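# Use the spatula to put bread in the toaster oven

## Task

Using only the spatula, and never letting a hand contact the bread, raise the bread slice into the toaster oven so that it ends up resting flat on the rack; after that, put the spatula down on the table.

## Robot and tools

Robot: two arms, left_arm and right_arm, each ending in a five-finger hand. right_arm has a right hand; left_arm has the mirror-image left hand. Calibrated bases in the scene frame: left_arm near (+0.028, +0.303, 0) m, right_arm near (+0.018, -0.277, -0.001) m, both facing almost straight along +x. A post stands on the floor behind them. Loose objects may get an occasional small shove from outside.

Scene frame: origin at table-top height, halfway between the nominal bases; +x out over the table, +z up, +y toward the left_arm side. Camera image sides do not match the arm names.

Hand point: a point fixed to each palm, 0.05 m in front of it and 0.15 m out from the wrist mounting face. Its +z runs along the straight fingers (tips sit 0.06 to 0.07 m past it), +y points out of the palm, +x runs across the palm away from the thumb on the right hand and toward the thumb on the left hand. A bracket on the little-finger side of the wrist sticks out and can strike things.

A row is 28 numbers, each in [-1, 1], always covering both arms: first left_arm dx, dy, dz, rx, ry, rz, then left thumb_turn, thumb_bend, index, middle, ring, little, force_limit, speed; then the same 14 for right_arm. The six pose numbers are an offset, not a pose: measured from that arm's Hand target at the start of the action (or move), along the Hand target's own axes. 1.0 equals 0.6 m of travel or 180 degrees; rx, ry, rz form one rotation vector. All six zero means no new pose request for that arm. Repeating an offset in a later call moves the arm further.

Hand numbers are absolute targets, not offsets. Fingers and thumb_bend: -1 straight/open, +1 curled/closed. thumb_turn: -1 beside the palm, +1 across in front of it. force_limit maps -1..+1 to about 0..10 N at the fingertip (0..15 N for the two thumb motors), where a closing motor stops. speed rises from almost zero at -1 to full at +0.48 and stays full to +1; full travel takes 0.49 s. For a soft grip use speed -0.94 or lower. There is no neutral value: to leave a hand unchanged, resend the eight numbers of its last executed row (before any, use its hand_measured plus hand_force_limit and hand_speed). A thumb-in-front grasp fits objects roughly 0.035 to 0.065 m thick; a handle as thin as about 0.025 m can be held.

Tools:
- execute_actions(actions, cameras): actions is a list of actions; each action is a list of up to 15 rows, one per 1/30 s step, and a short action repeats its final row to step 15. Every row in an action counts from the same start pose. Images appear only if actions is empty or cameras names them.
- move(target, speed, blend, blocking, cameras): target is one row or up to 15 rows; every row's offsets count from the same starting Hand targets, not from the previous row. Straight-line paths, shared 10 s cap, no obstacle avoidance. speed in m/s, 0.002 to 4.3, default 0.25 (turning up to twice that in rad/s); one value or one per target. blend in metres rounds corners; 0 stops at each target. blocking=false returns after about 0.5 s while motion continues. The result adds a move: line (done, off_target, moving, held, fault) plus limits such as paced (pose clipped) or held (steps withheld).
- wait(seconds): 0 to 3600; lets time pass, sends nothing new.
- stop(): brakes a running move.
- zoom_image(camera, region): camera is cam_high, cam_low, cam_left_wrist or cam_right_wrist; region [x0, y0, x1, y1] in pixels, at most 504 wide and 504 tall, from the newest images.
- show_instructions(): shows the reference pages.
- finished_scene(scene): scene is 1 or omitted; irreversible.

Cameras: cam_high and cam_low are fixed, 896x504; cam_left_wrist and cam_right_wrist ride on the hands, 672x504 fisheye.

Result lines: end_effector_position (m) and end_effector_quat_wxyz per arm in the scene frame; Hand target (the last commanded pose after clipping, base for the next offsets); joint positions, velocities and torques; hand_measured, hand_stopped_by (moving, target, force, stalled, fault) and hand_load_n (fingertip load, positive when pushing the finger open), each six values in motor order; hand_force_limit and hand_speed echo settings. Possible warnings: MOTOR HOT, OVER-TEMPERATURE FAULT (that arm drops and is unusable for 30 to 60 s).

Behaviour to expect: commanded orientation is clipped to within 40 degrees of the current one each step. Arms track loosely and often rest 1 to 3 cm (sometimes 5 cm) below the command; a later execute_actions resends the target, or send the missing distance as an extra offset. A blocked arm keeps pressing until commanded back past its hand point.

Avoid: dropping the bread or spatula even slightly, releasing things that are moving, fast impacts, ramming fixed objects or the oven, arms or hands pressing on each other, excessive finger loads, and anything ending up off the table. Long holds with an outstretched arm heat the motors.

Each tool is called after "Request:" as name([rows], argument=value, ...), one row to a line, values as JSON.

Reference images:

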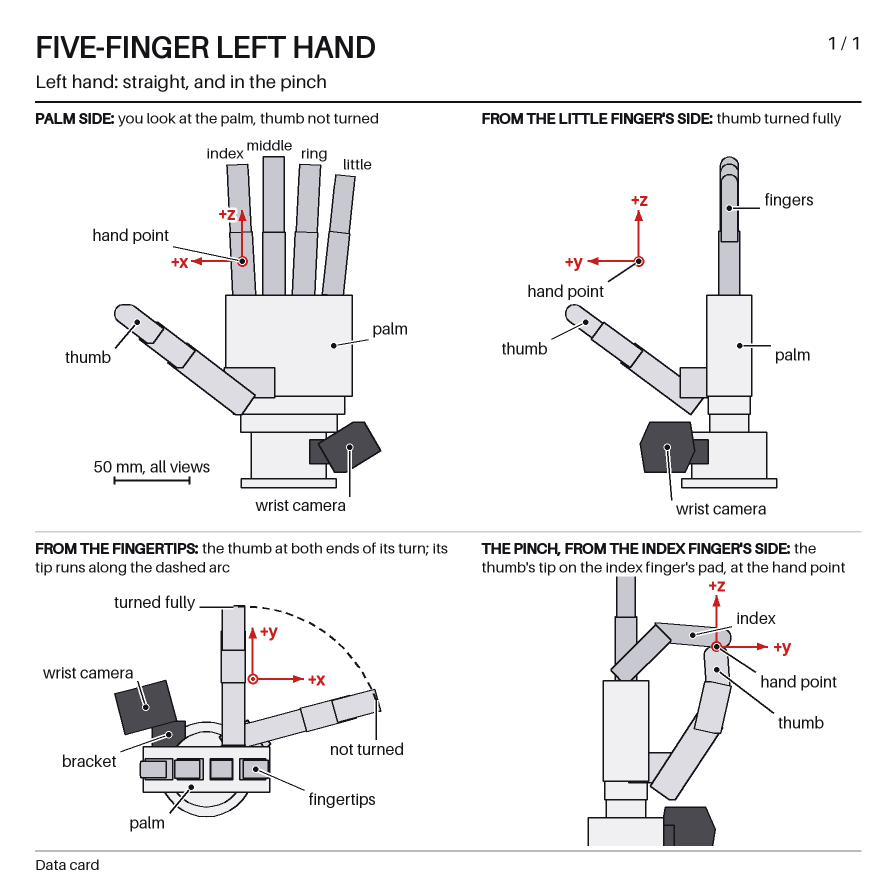

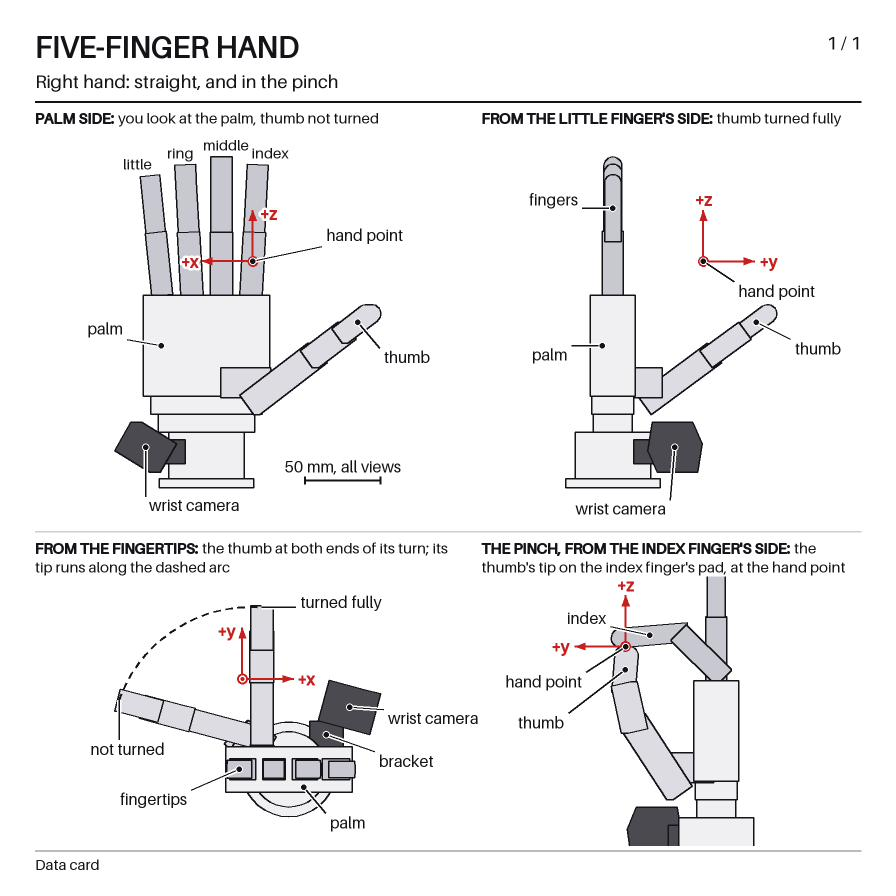

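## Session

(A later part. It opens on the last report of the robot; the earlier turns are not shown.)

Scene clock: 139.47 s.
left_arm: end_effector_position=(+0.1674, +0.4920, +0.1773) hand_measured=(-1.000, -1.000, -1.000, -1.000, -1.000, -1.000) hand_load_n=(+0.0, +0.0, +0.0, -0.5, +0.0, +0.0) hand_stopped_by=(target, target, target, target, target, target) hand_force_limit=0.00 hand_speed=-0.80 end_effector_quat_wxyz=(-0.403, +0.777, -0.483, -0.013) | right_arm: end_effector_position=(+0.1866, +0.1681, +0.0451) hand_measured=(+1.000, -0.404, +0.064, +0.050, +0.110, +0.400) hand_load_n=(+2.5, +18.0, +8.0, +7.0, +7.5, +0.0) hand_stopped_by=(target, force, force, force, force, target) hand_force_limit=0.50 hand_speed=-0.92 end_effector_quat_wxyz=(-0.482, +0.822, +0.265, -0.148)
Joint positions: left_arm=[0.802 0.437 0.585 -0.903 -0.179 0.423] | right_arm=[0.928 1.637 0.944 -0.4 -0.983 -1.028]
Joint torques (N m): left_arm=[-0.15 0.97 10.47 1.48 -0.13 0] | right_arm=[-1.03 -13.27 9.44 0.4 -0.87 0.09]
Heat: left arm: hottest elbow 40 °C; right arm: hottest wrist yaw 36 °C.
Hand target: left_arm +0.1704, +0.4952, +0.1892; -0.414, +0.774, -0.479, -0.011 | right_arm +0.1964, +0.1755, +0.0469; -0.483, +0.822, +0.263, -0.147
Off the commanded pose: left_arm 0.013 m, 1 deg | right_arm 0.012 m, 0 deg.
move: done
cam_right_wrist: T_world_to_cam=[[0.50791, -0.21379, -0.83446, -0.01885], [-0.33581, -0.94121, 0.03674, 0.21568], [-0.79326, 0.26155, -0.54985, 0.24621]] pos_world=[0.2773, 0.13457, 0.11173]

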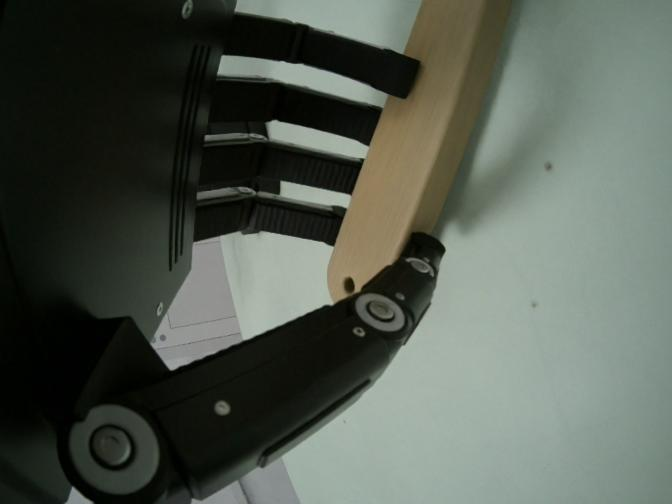

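Request:
move(target=[0,0,0,0,0,0,-1,-1,-1,-1,-1,-1,0,-0.8,0,0,0,0,0,0,1,0.1,0.05,0.035,0.09,0.4,0.5,-0.92])

Scene clock: 140.77 s.
left_arm: end_effector_position=(+0.1674, +0.4920, +0.1773) hand_measured=(-1.000, -1.000, -1.000, -1.000, -1.000, -1.000) hand_load_n=(+0.0, +0.0, +0.0, +0.0, +0.0, +0.0) hand_stopped_by=(target, target, target, target, target, target) hand_force_limit=0.00 hand_speed=-0.80 end_effector_quat_wxyz=(-0.403, +0.777, -0.483, -0.013) | right_arm: end_effector_position=(+0.1867, +0.1680, +0.0449) hand_measured=(+1.000, -0.404, +0.048, +0.032, +0.088, +0.400) hand_load_n=(+2.5, +14.5, +7.5, +5.0, +5.5, +0.0) hand_stopped_by=(target, force, force, target, target, target) hand_force_limit=0.50 hand_speed=-0.92 end_effector_quat_wxyz=(-0.482, +0.822, +0.265, -0.148)
Joint positions: left_arm=[0.802 0.437 0.585 -0.903 -0.179 0.423] | right_arm=[0.928 1.637 0.944 -0.4 -0.983 -1.028]
Joint torques (N m): left_arm=[-0.5 0.62 10.4 1.61 -0.21 0.06] | right_arm=[-1.03 -13.33 9.44 0.43 -0.86 0.09]
Heat: left arm: hottest elbow 40 °C; right arm: hottest wrist yaw 36 °C.
Hand target: left_arm +0.1704, +0.4952, +0.1892; -0.414, +0.774, -0.479, -0.011 | right_arm +0.1964, +0.1756, +0.0471; -0.483, +0.822, +0.263, -0.147
Off the commanded pose: left_arm 0.013 m, 1 deg | right_arm 0.012 m, 0 deg.
move: done

Request:
move(target=[0,0,0,0,0,0,-1,-1,-1,-1,-1,-1,0,-0.8,-0.0157,-0.0648,-0.038,0.0029,0.0163,-0.0289,1,0.1,0.05,0.035,0.09,0.4,0.5,-0.92], speed=0.04, cameras=["cam_high","cam_low","cam_right_wrist","cam_left_wrist"])

Request:
zoom_image(camera="cam_high", region=[510, 160, 650, 300])

Request:
zoom_image(camera="cam_low", region=[190, 170, 330, 290])

Scene clock: 143.77 s.
left_arm: end_effector_position=(+0.1674, +0.4920, +0.1773) hand_measured=(-1.000, -1.000, -1.000, -1.000, -1.000, -1.000) hand_load_n=(+0.0, +0.0, +0.0, +0.0, +0.0, +0.0) hand_stopped_by=(target, target, target, target, target, target) hand_force_limit=0.00 hand_speed=-0.80 end_effector_quat_wxyz=(-0.403, +0.777, -0.483, -0.013) | right_arm: end_effector_position=(+0.1909, +0.1689, +0.0867) hand_measured=(+1.000, -0.404, +0.048, +0.032, +0.088, +0.400) hand_load_n=(+2.0, +15.0, +7.0, +4.5, +6.0, +0.0) hand_stopped_by=(target, force, force, target, target, target) hand_force_limit=0.50 hand_speed=-0.92 end_effector_quat_wxyz=(-0.499, +0.813, +0.282, -0.107)
Joint positions: left_arm=[0.802 0.437 0.585 -0.903 -0.179 0.423] | right_arm=[0.928 1.528 0.935 -0.405 -0.963 -1.027]
Joint torques (N m): left_arm=[-0.15 0.97 10.61 1.43 -0.2 0.04] | right_arm=[-0.03 -14.97 7.6 0.68 -0.62 0.06]
Heat: left arm: hottest elbow 40 °C; right arm: hottest wrist yaw 36 °C.
Hand target: left_arm +0.1704, +0.4952, +0.1892; -0.414, +0.774, -0.479, -0.011 | right_arm +0.1886, +0.1691, +0.0918; -0.499, +0.811, +0.287, -0.105
Off the commanded pose: left_arm 0.013 m, 1 deg | right_arm 0.006 m, 1 deg.
move: done
cam_right_wrist: T_world_to_cam=[[0.56442, -0.16744, -0.80833, -0.00705], [-0.346, -0.93703, -0.0475, 0.22491], [-0.74947, 0.3065, -0.58681, 0.25955]] pos_world=[0.27632, 0.13002, 0.15729]

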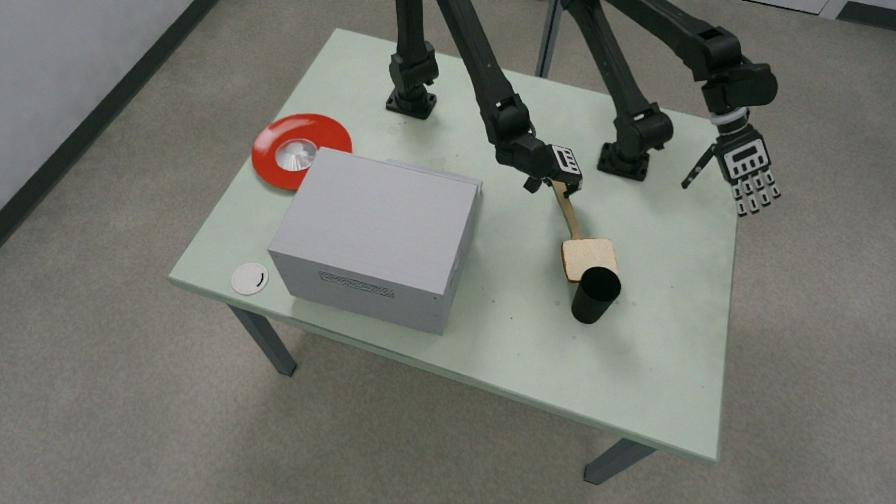

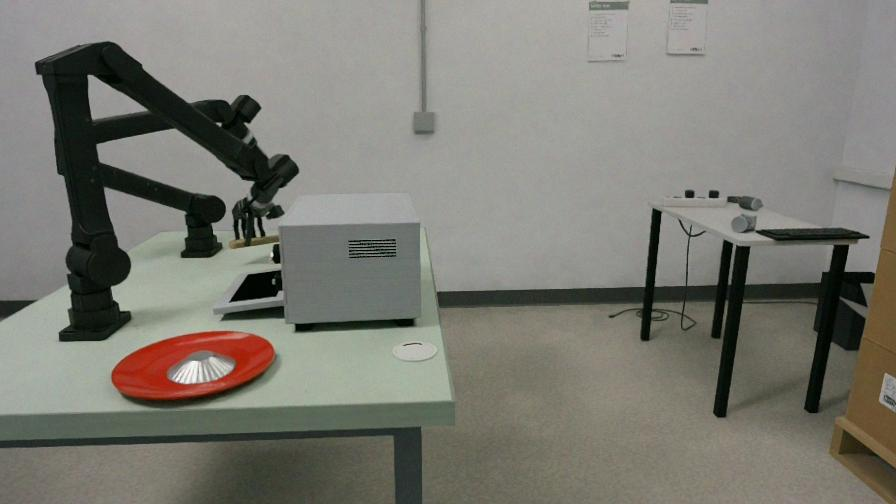

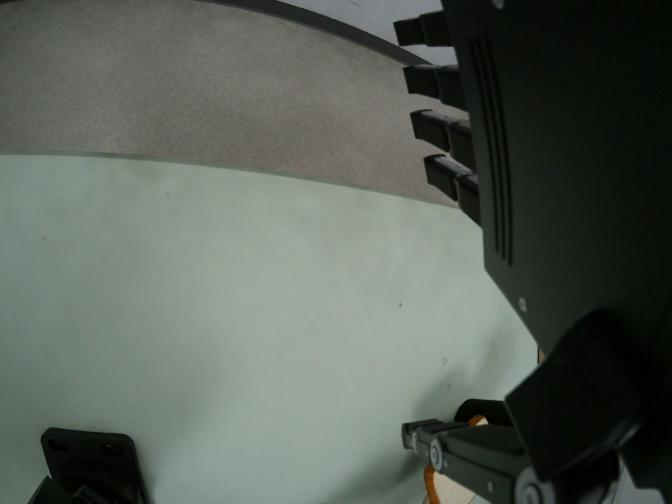

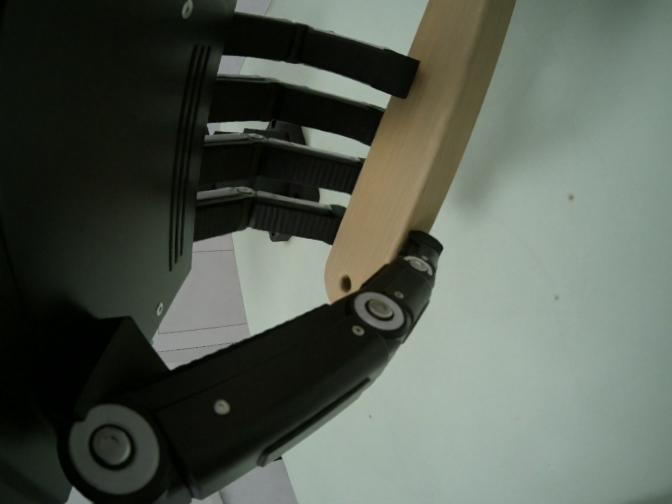

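Scaled by 3.600.

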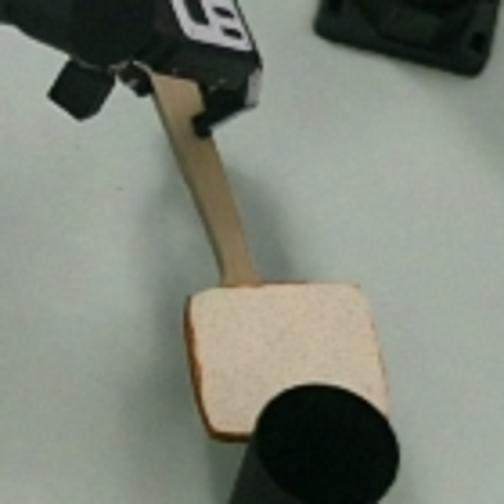

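Scaled by 3.600.

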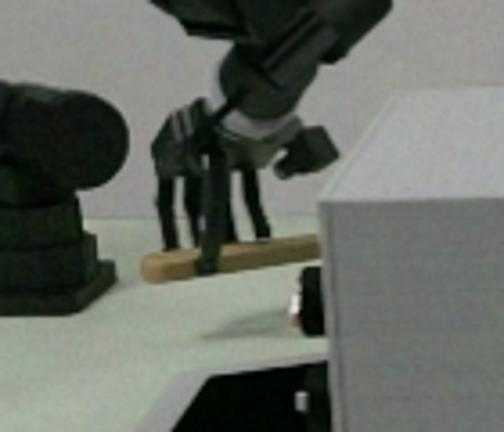

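Request:
move([
  [0,0,0,0,0,0,-1,-1,-1,-1,-1,-1,0,-0.8,-0.047,-0.0203,-0.0023,0,0,0,1,0.1,0.05,0.035,0.09,0.4,0.5,-0.92],
  [0,0,0,0,0,0,-1,-1,-1,-1,-1,-1,0,-0.8,-0.1385,-0.128,-0.017,-0.0135,0.1015,0.056,1,0.1,0.05,0.035,0.09,0.4,0.5,-0.92],
], speed=0.05, blend=[0.01,0], cameras=["cam_high","cam_low","cam_right_wrist","cam_left_wrist"])

Request:
zoom_image(camera="cam_high", region=[470, 110, 630, 270])

Request:
zoom_image(camera="cam_low", region=[170, 160, 310, 290])

Scene clock: 162.50 s.
left_arm: end_effector_position=(+0.1674, +0.4920, +0.1773) hand_measured=(-1.000, -1.000, -1.000, -1.000, -1.000, -1.000) hand_load_n=(+0.0, +0.0, +0.0, +0.0, +0.0, +0.0) hand_stopped_by=(target, target, target, target, target, target) hand_force_limit=0.00 hand_speed=-0.80 end_effector_quat_wxyz=(-0.403, +0.777, -0.483, -0.013) | right_arm: end_effector_position=(+0.0987, +0.1358, +0.1458) hand_measured=(+1.000, -0.404, +0.048, +0.032, +0.088, +0.400) hand_load_n=(+2.0, +14.5, +7.0, +4.5, +5.0, +0.0) hand_stopped_by=(target, force, force, target, target, target) hand_force_limit=0.50 hand_speed=-0.92 end_effector_quat_wxyz=(-0.498, +0.857, +0.129, -0.019)
Joint positions: left_arm=[0.802 0.437 0.585 -0.903 -0.179 0.423] | right_arm=[1.165 1.078 0.661 -0.201 -0.522 -0.451]
Joint torques (N m): left_arm=[-0.21 0.79 10.35 1.59 -0.18 0.02] | right_arm=[0.21 -8.94 8.85 2.25 -0.2 0.1]
Heat: left arm: hottest elbow 40 °C; right arm: hottest wrist yaw 36 °C.
Hand target: left_arm +0.1704, +0.4952, +0.1892; -0.414, +0.774, -0.479, -0.011 | right_arm +0.0980, +0.1401, +0.1540; -0.510, +0.850, +0.134, -0.012
Off the commanded pose: left_arm 0.013 m, 1 deg | right_arm 0.009 m, 2 deg.
move: done
cam_right_wrist: T_world_to_cam=[[0.46344, -0.37952, -0.80074, 0.12496], [-0.65736, -0.75321, -0.02346, 0.16703], [-0.59423, 0.53724, -0.59855, 0.19023]] pos_world=[0.16493, 0.07104, 0.21784]

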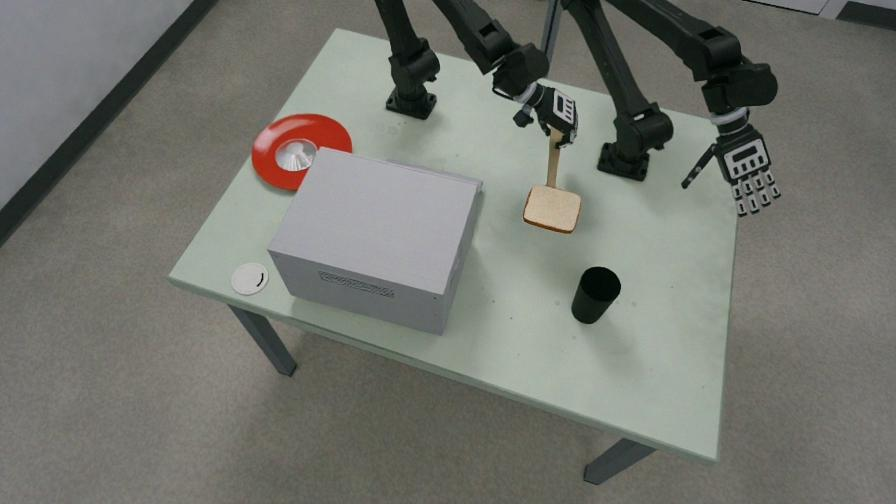

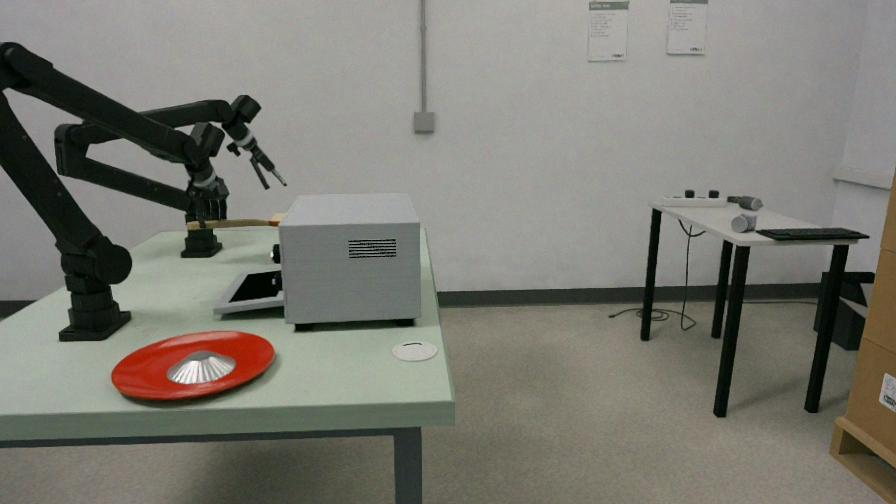

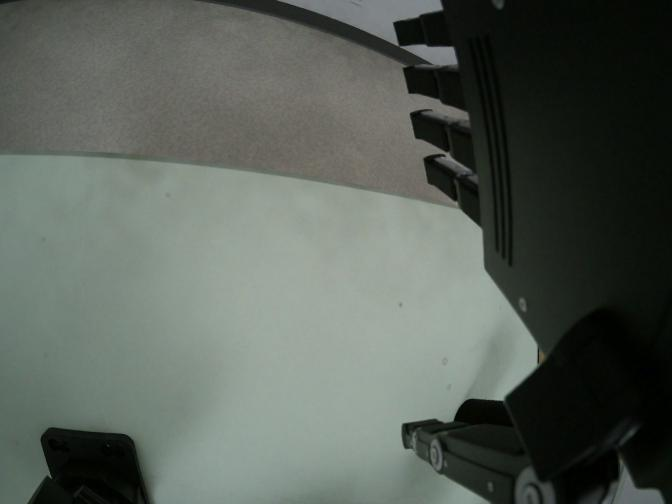

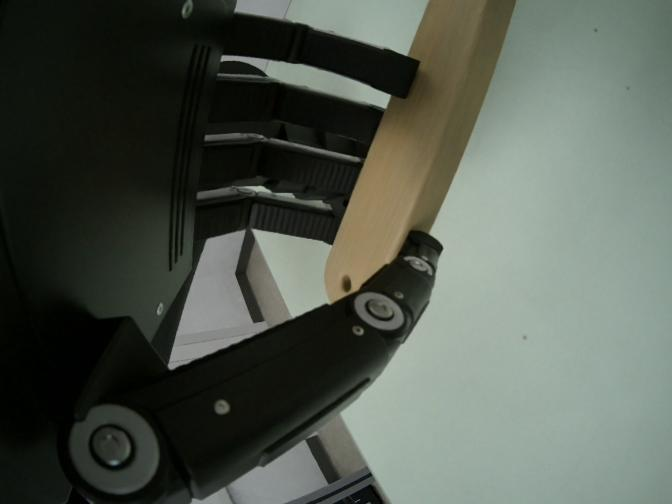

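Scaled by 3.150.

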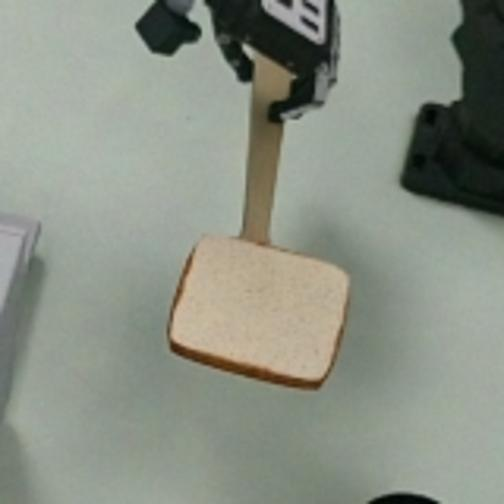

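Scaled by 3.600.

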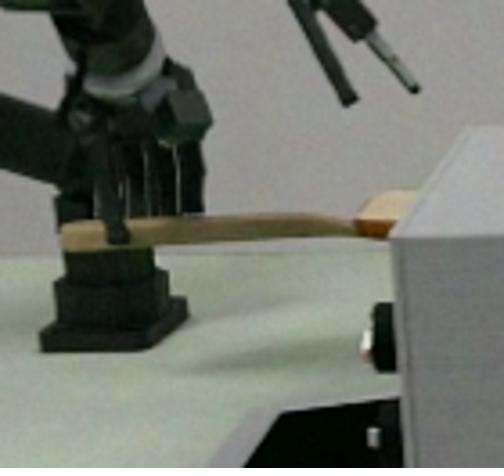

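Request:
move(target=[0,0,0,0,0,0,-1,-1,-1,-1,-1,-1,0,-0.8,-0.0867,0.0008,-0.0433,-0.0146,0.1097,0.0606,1,0.1,0.05,0.035,0.09,0.4,0.5,-0.92], speed=0.05, cameras=["cam_high","cam_low","cam_right_wrist"])

Request:
zoom_image(camera="cam_high", region=[430, 90, 610, 270])

Request:
zoom_image(camera="cam_low", region=[150, 160, 290, 290])

Scene clock: 173.53 s.
left_arm: end_effector_position=(+0.1674, +0.4920, +0.1773) hand_measured=(-1.000, -1.000, -1.000, -1.000, -1.000, -1.000) hand_load_n=(+0.0, +0.0, +0.0, +0.0, +0.0, +0.0) hand_stopped_by=(target, target, target, target, target, target) hand_force_limit=0.00 hand_speed=-0.80 end_effector_quat_wxyz=(-0.403, +0.777, -0.483, -0.013) | right_arm: end_effector_position=(+0.0541, +0.1063, +0.1566) hand_measured=(+1.000, -0.404, +0.048, +0.032, +0.088, +0.400) hand_load_n=(+2.0, +14.5, +7.0, +5.0, +5.5, +0.0) hand_stopped_by=(target, force, force, target, target, target) hand_force_limit=0.50 hand_speed=-0.92 end_effector_quat_wxyz=(-0.500, +0.860, -0.037, +0.088)
Joint positions: left_arm=[0.802 0.437 0.585 -0.903 -0.179 0.423] | right_arm=[1.479 0.824 0.527 -0.21 0.092 -0.081]
Joint torques (N m): left_arm=[-0.21 0.62 10.54 1.61 -0.15 0.02] | right_arm=[0.15 -5.71 9.43 1.32 0.17 0.09]
Heat: left arm: hottest elbow 41 °C; right arm: hottest wrist yaw 36 °C.
Hand target: left_arm +0.1704, +0.4952, +0.1892; -0.414, +0.774, -0.479, -0.011 | right_arm +0.0519, +0.1050, +0.1599; -0.502, +0.859, -0.036, +0.088
Off the commanded pose: left_arm 0.013 m, 1 deg | right_arm 0.004 m, 0 deg.
move: done
cam_right_wrist: T_world_to_cam=[[0.29939, -0.51493, -0.80325, 0.16672], [-0.89601, -0.44106, -0.05121, 0.09984], [-0.32792, 0.73506, -0.59344, 0.14991]] pos_world=[0.0887, 0.01969, 0.22799]

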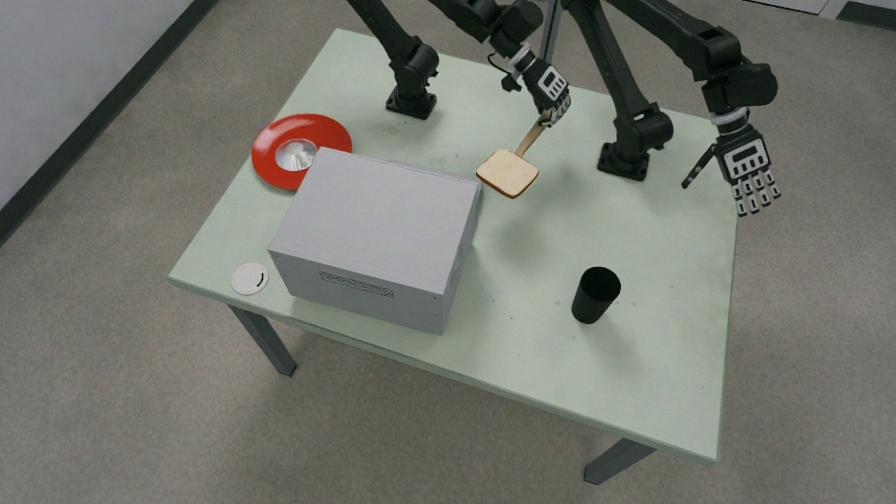

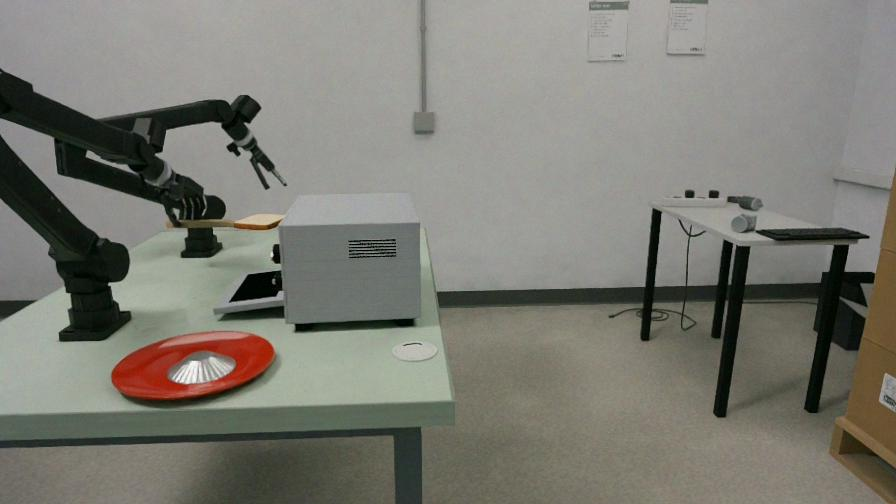

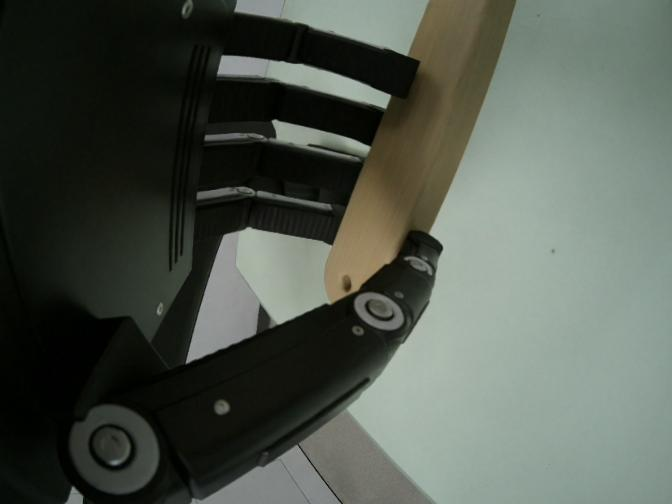

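Scaled by 2.800.

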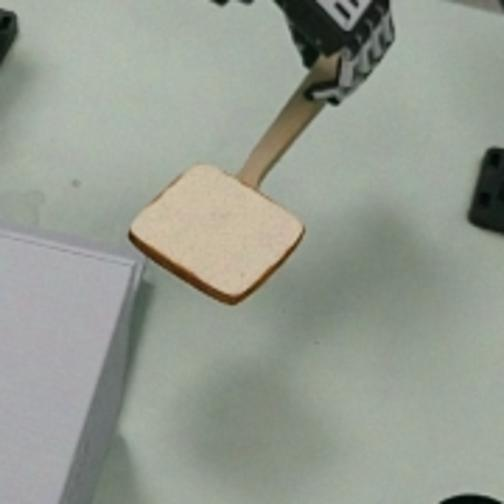

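Scaled by 3.600.

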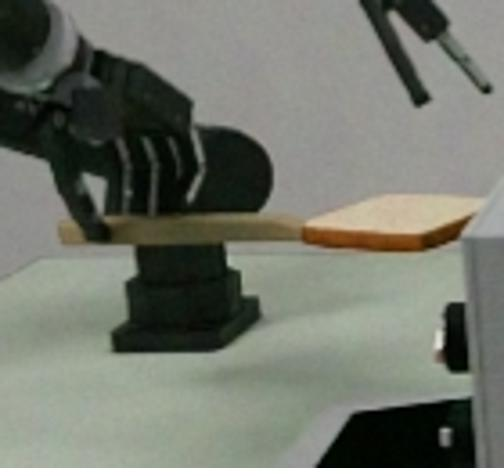

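Request:
move(target=[0,0,0,0,0,0,-1,-1,-1,-1,-1,-1,0,-0.8,0.1099,0.0509,-0.0660,-0.01278,0.09653,0.05315,1,0.1,0.05,0.035,0.09,0.4,0.5,-0.92], speed=0.045, cameras=["all"])

Scene clock: 182.27 s.
left_arm: end_effector_position=(+0.1674, +0.4920, +0.1773) hand_measured=(-1.000, -1.000, -1.000, -1.000, -1.000, -1.000) hand_load_n=(+0.0, +0.0, +0.0, +0.0, +0.0, +0.0) hand_stopped_by=(target, target, target, target, target, target) hand_force_limit=0.00 hand_speed=-0.80 end_effector_quat_wxyz=(-0.403, +0.777, -0.483, -0.013) | right_arm: end_effector_position=(+0.1074, +0.0487, +0.1576) hand_measured=(+1.000, -0.404, +0.048, +0.032, +0.088, +0.400) hand_load_n=(+2.0, +14.5, +7.0, +5.0, +5.5, +0.0) hand_stopped_by=(target, force, force, target, target, target) hand_force_limit=0.50 hand_speed=-0.92 end_effector_quat_wxyz=(-0.479, +0.842, -0.180, +0.171)
Joint positions: left_arm=[0.802 0.437 0.585 -0.903 -0.179 0.423] | right_arm=[1.415 0.64 0.467 -0.362 0.329 0.056]
Joint torques (N m): left_arm=[-0.09 0.91 10.36 1.42 -0.19 0.03] | right_arm=[-0.85 -3.43 9.61 1.24 0.31 0.07]
Heat: left arm: hottest elbow 41 °C; right arm: hottest elbow 35 °C.
Hand target: left_arm +0.1704, +0.4952, +0.1892; -0.414, +0.774, -0.479, -0.011 | right_arm +0.1101, +0.0461, +0.1599; -0.480, +0.840, -0.184, +0.174
Off the commanded pose: left_arm 0.013 m, 1 deg | right_arm 0.004 m, 1 deg.
move: done
cam_right_wrist: T_world_to_cam=[[0.11464, -0.58385, -0.80373, 0.14517], [-0.99111, -0.12226, -0.05256, 0.11715], [-0.06758, 0.80261, -0.59267, 0.17894]] pos_world=[0.11155, -0.04454, 0.22888]

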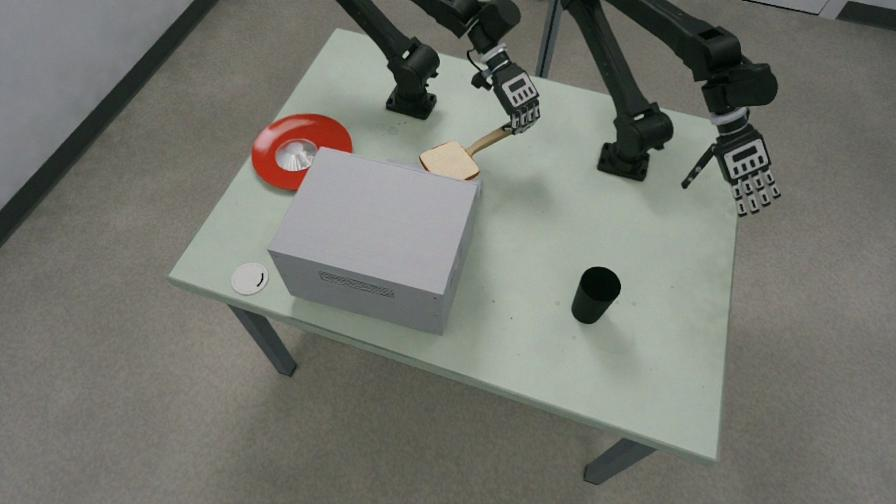

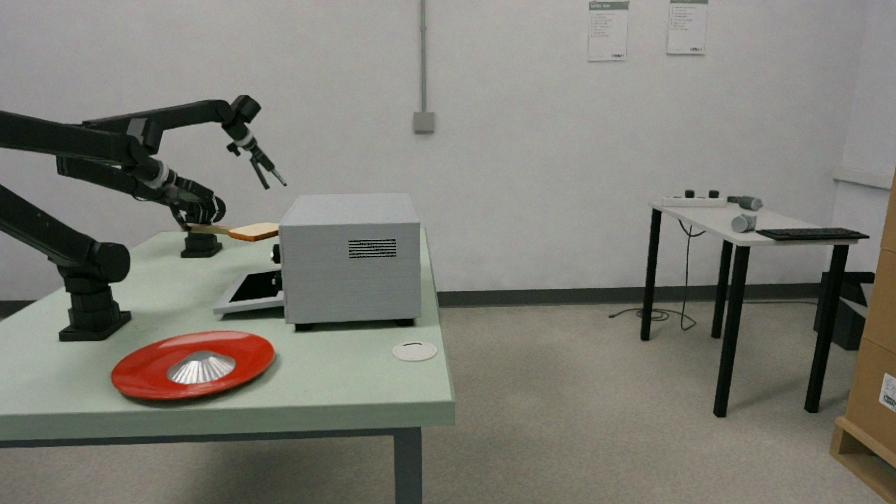

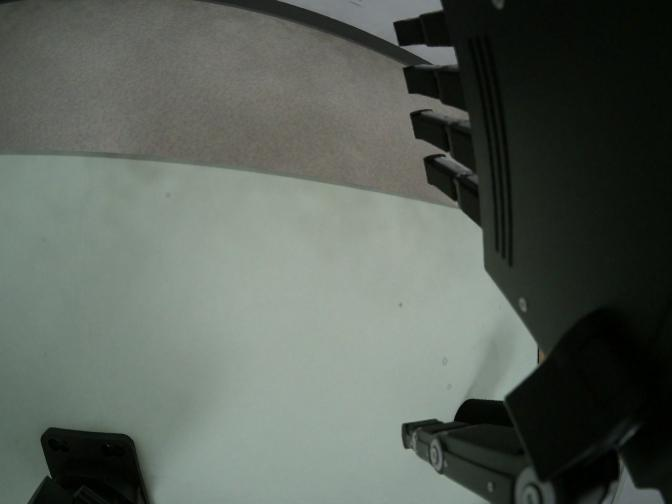

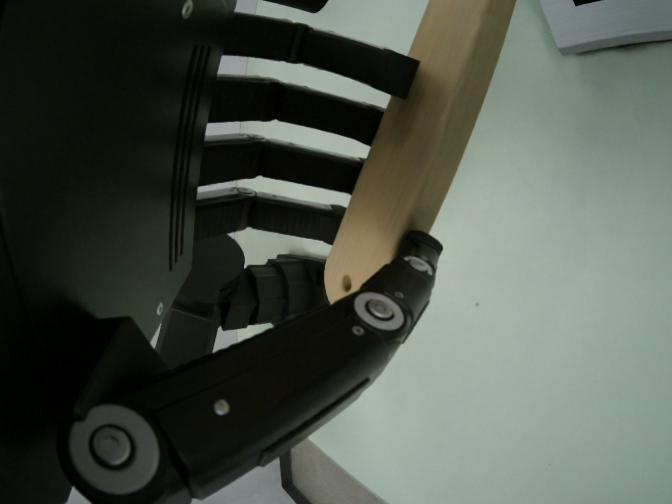

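Request:
zoom_image(camera="cam_high", region=[380, 60, 580, 220])

Request:
zoom_image(camera="cam_low", region=[150, 170, 330, 330])

Scaled by 2.520.

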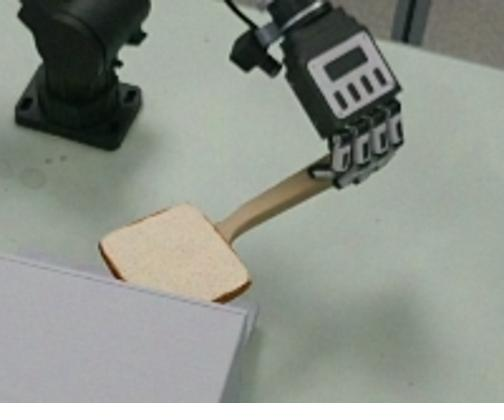

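Scaled by 2.800.

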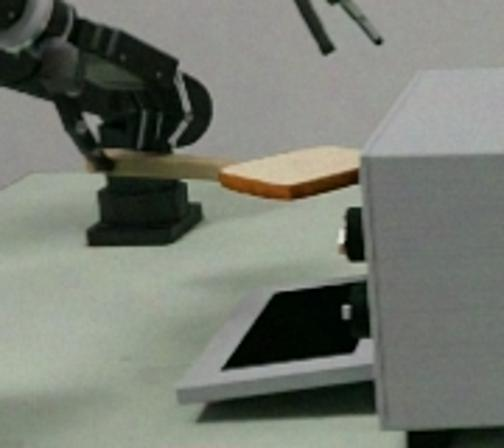

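Request:
move(target=[0,0,0,0,0,0,-1,-1,-1,-1,-1,-1,0,-0.8,0.0836,0.0348,-0.0155,0.00161,-0.01209,-0.00665,1,0.1,0.05,0.035,0.09,0.4,0.5,-0.92], speed=0.04, cameras=["cam_high","cam_low","cam_right_wrist"])

Request:
zoom_image(camera="cam_high", region=[380, 60, 580, 220])

Request:
zoom_image(camera="cam_low", region=[150, 170, 330, 330])

Scene clock: 190.07 s.
left_arm: end_effector_position=(+0.1674, +0.4920, +0.1773) hand_measured=(-1.000, -1.000, -1.000, -1.000, -1.000, -1.000) hand_load_n=(+0.0, +0.0, +0.0, +0.0, +0.0, +0.0) hand_stopped_by=(target, target, target, target, target, target) hand_force_limit=0.00 hand_speed=-0.80 end_effector_quat_wxyz=(-0.403, +0.777, -0.483, -0.013) | right_arm: end_effector_position=(+0.1448, +0.0081, +0.1500) hand_measured=(+1.000, -0.404, +0.048, +0.032, +0.088, +0.400) hand_load_n=(+2.0, +14.5, +7.0, +5.0, +5.5, +0.0) hand_stopped_by=(target, force, force, target, target, target) hand_force_limit=0.50 hand_speed=-0.92 end_effector_quat_wxyz=(-0.483, +0.844, -0.170, +0.159)
Joint positions: left_arm=[0.802 0.437 0.585 -0.903 -0.179 0.423] | right_arm=[1.121 0.52 0.41 -0.394 0.04 -0.096]
Joint torques (N m): left_arm=[-0.03 0.5 10.51 1.57 -0.19 0.03] | right_arm=[-0.97 -2.14 9.77 1.32 -0.12 -0.1]
Heat: left arm: hottest elbow 41 °C; right arm: hottest elbow 35 °C.
Hand target: left_arm +0.1704, +0.4952, +0.1892; -0.414, +0.774, -0.479, -0.011 | right_arm +0.1465, +0.0054, +0.1521; -0.483, +0.844, -0.166, +0.164
Off the commanded pose: left_arm 0.013 m, 1 deg | right_arm 0.004 m, 1 deg.
move: done
cam_right_wrist: T_world_to_cam=[[0.12319, -0.57557, -0.80842, 0.11054], [-0.98755, -0.15139, -0.0427, 0.1471], [-0.09781, 0.80362, -0.58705, 0.21303]] pos_world=[0.15249, -0.0853, 0.2207]

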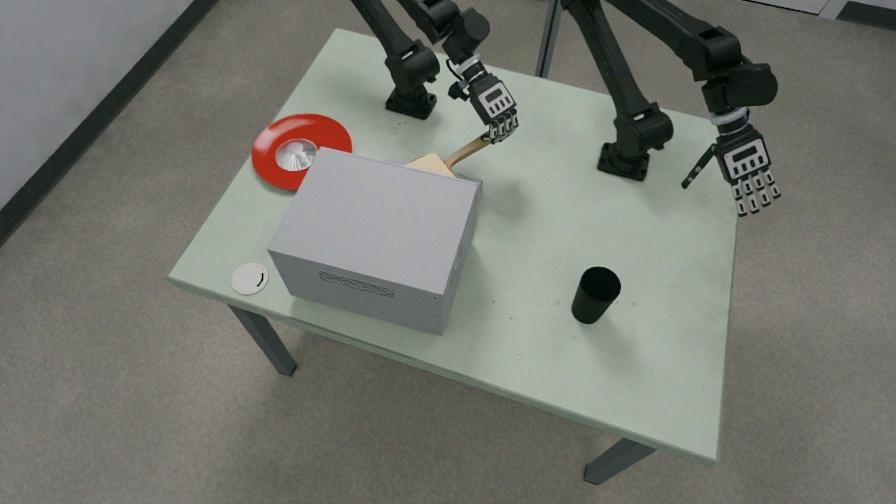

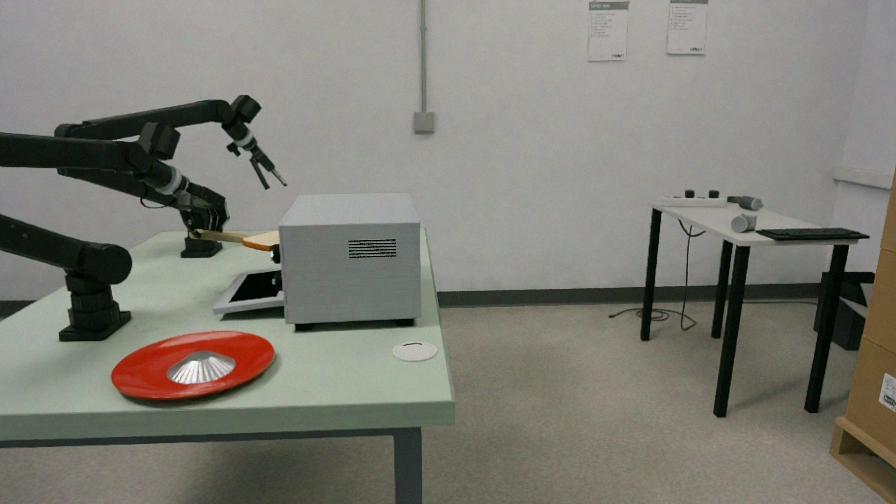

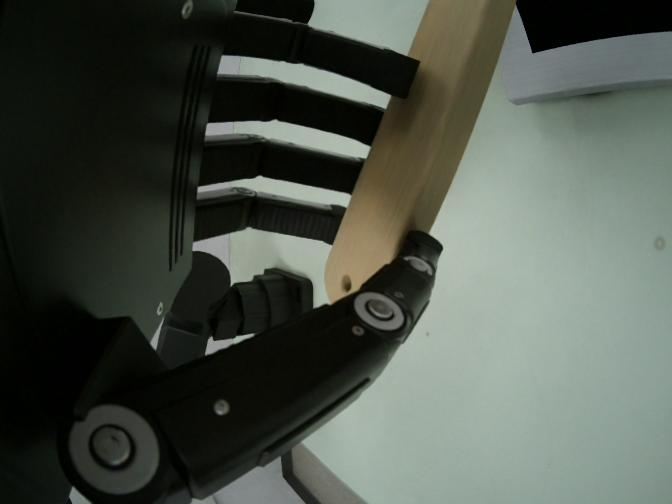

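Scaled by 2.520.

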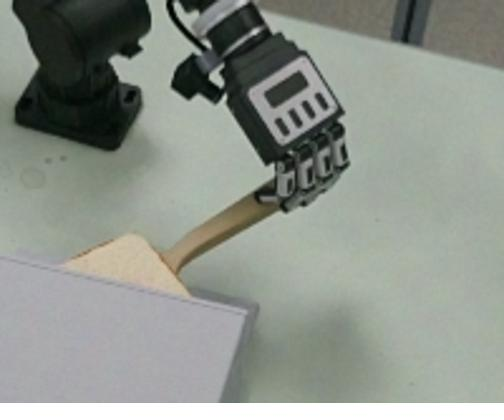

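Scaled by 2.800.

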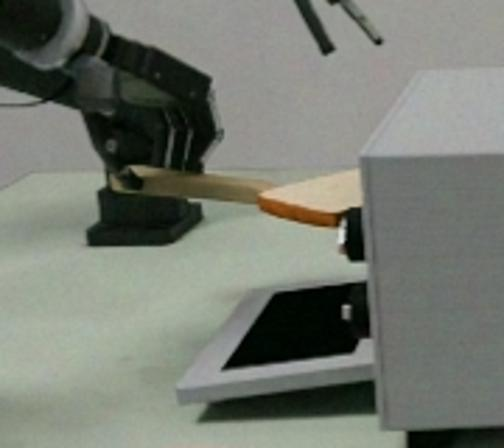

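Request:
move(target=[0,0,0,0,0,0,-1,-1,-1,-1,-1,-1,0,-0.8,0.0924,0.0099,0.0049,0.00194,-0.0145,-0.008,1,0.1,0.05,0.035,0.09,0.4,0.5,-0.92], speed=0.04, cameras=["cam_high","cam_low","cam_right_wrist"])

Request:
zoom_image(camera="cam_high", region=[380, 60, 580, 220])

Request:
zoom_image(camera="cam_low", region=[150, 170, 330, 330])

Scene clock: 194.73 s.
left_arm: end_effector_position=(+0.1674, +0.4920, +0.1773) hand_measured=(-1.000, -1.000, -1.000, -1.000, -1.000, -1.000) hand_load_n=(+0.0, +0.0, +0.0, +0.0, +0.0, +0.0) hand_stopped_by=(target, target, target, target, target, target) hand_force_limit=0.00 hand_speed=-0.80 end_effector_quat_wxyz=(-0.403, +0.777, -0.483, -0.013) | right_arm: end_effector_position=(+0.1892, -0.0226, +0.1402) hand_measured=(+1.000, -0.404, +0.048, +0.032, +0.088, +0.400) hand_load_n=(+2.0, +15.0, +7.0, +4.5, +5.5, +0.0) hand_stopped_by=(target, force, force, target, target, target) hand_force_limit=0.50 hand_speed=-0.92 end_effector_quat_wxyz=(-0.480, +0.852, -0.151, +0.141)
Joint positions: left_arm=[0.802 0.437 0.585 -0.903 -0.179 0.423] | right_arm=[0.767 0.568 0.41 -0.394 -0.313 -0.297]
Joint torques (N m): left_arm=[-0.44 0.85 10.56 1.57 -0.15 0.02] | right_arm=[-0.97 -1.26 11.23 1.83 -0.32 -0.07]
Heat: left arm: hottest elbow 41 °C; right arm: hottest elbow 35 °C.
Hand target: left_arm +0.1704, +0.4952, +0.1892; -0.414, +0.774, -0.479, -0.011 | right_arm +0.1965, -0.0196, +0.1518; -0.487, +0.848, -0.144, +0.151
Off the commanded pose: left_arm 0.013 m, 1 deg | right_arm 0.014 m, 2 deg.
move: off_target (right_arm)
cam_right_wrist: T_world_to_cam=[[0.14034, -0.5791, -0.80309, 0.07538], [-0.97891, -0.20278, -0.02484, 0.18059], [-0.14846, 0.78963, -0.59535, 0.24677]] pos_world=[0.20284, -0.11458, 0.21194]

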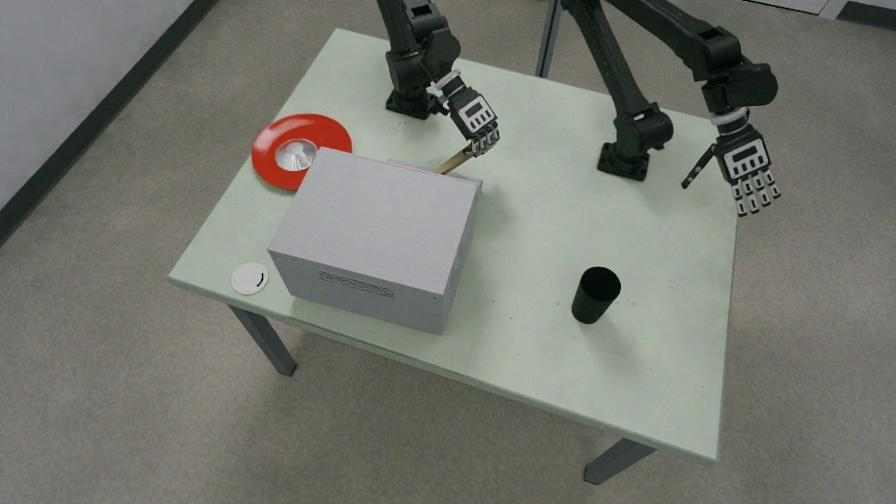

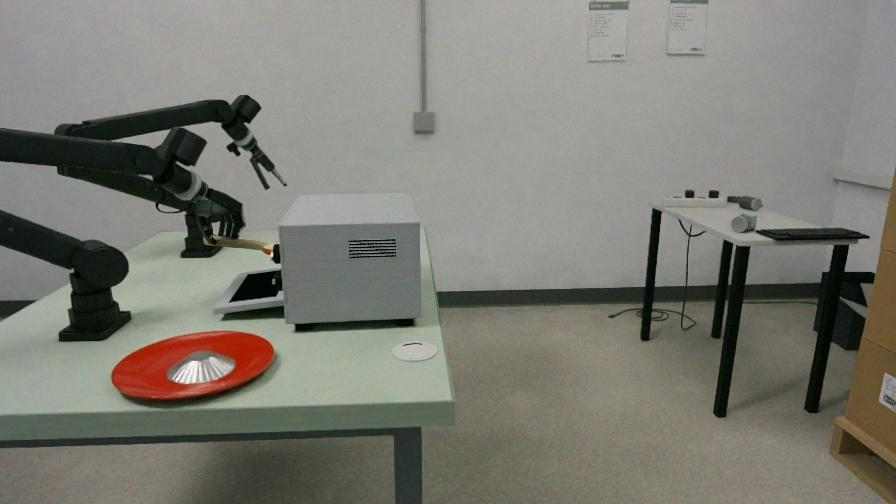

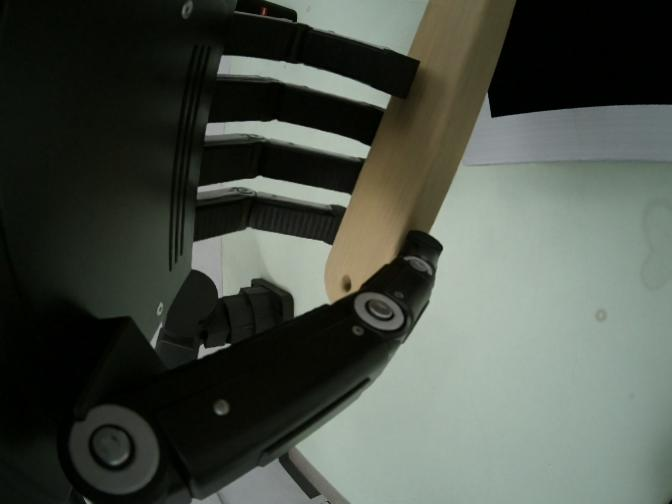

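Scaled by 2.520.

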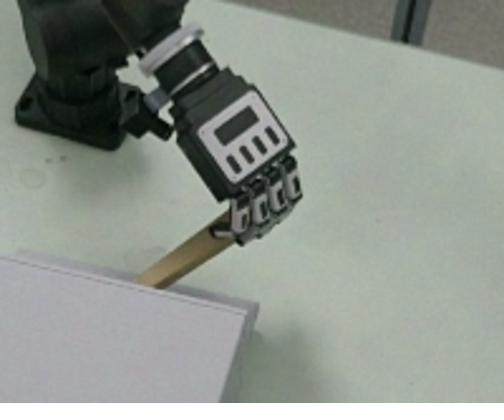

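Scaled by 2.800.

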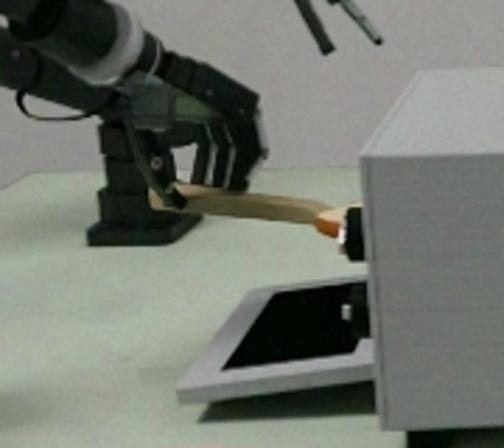

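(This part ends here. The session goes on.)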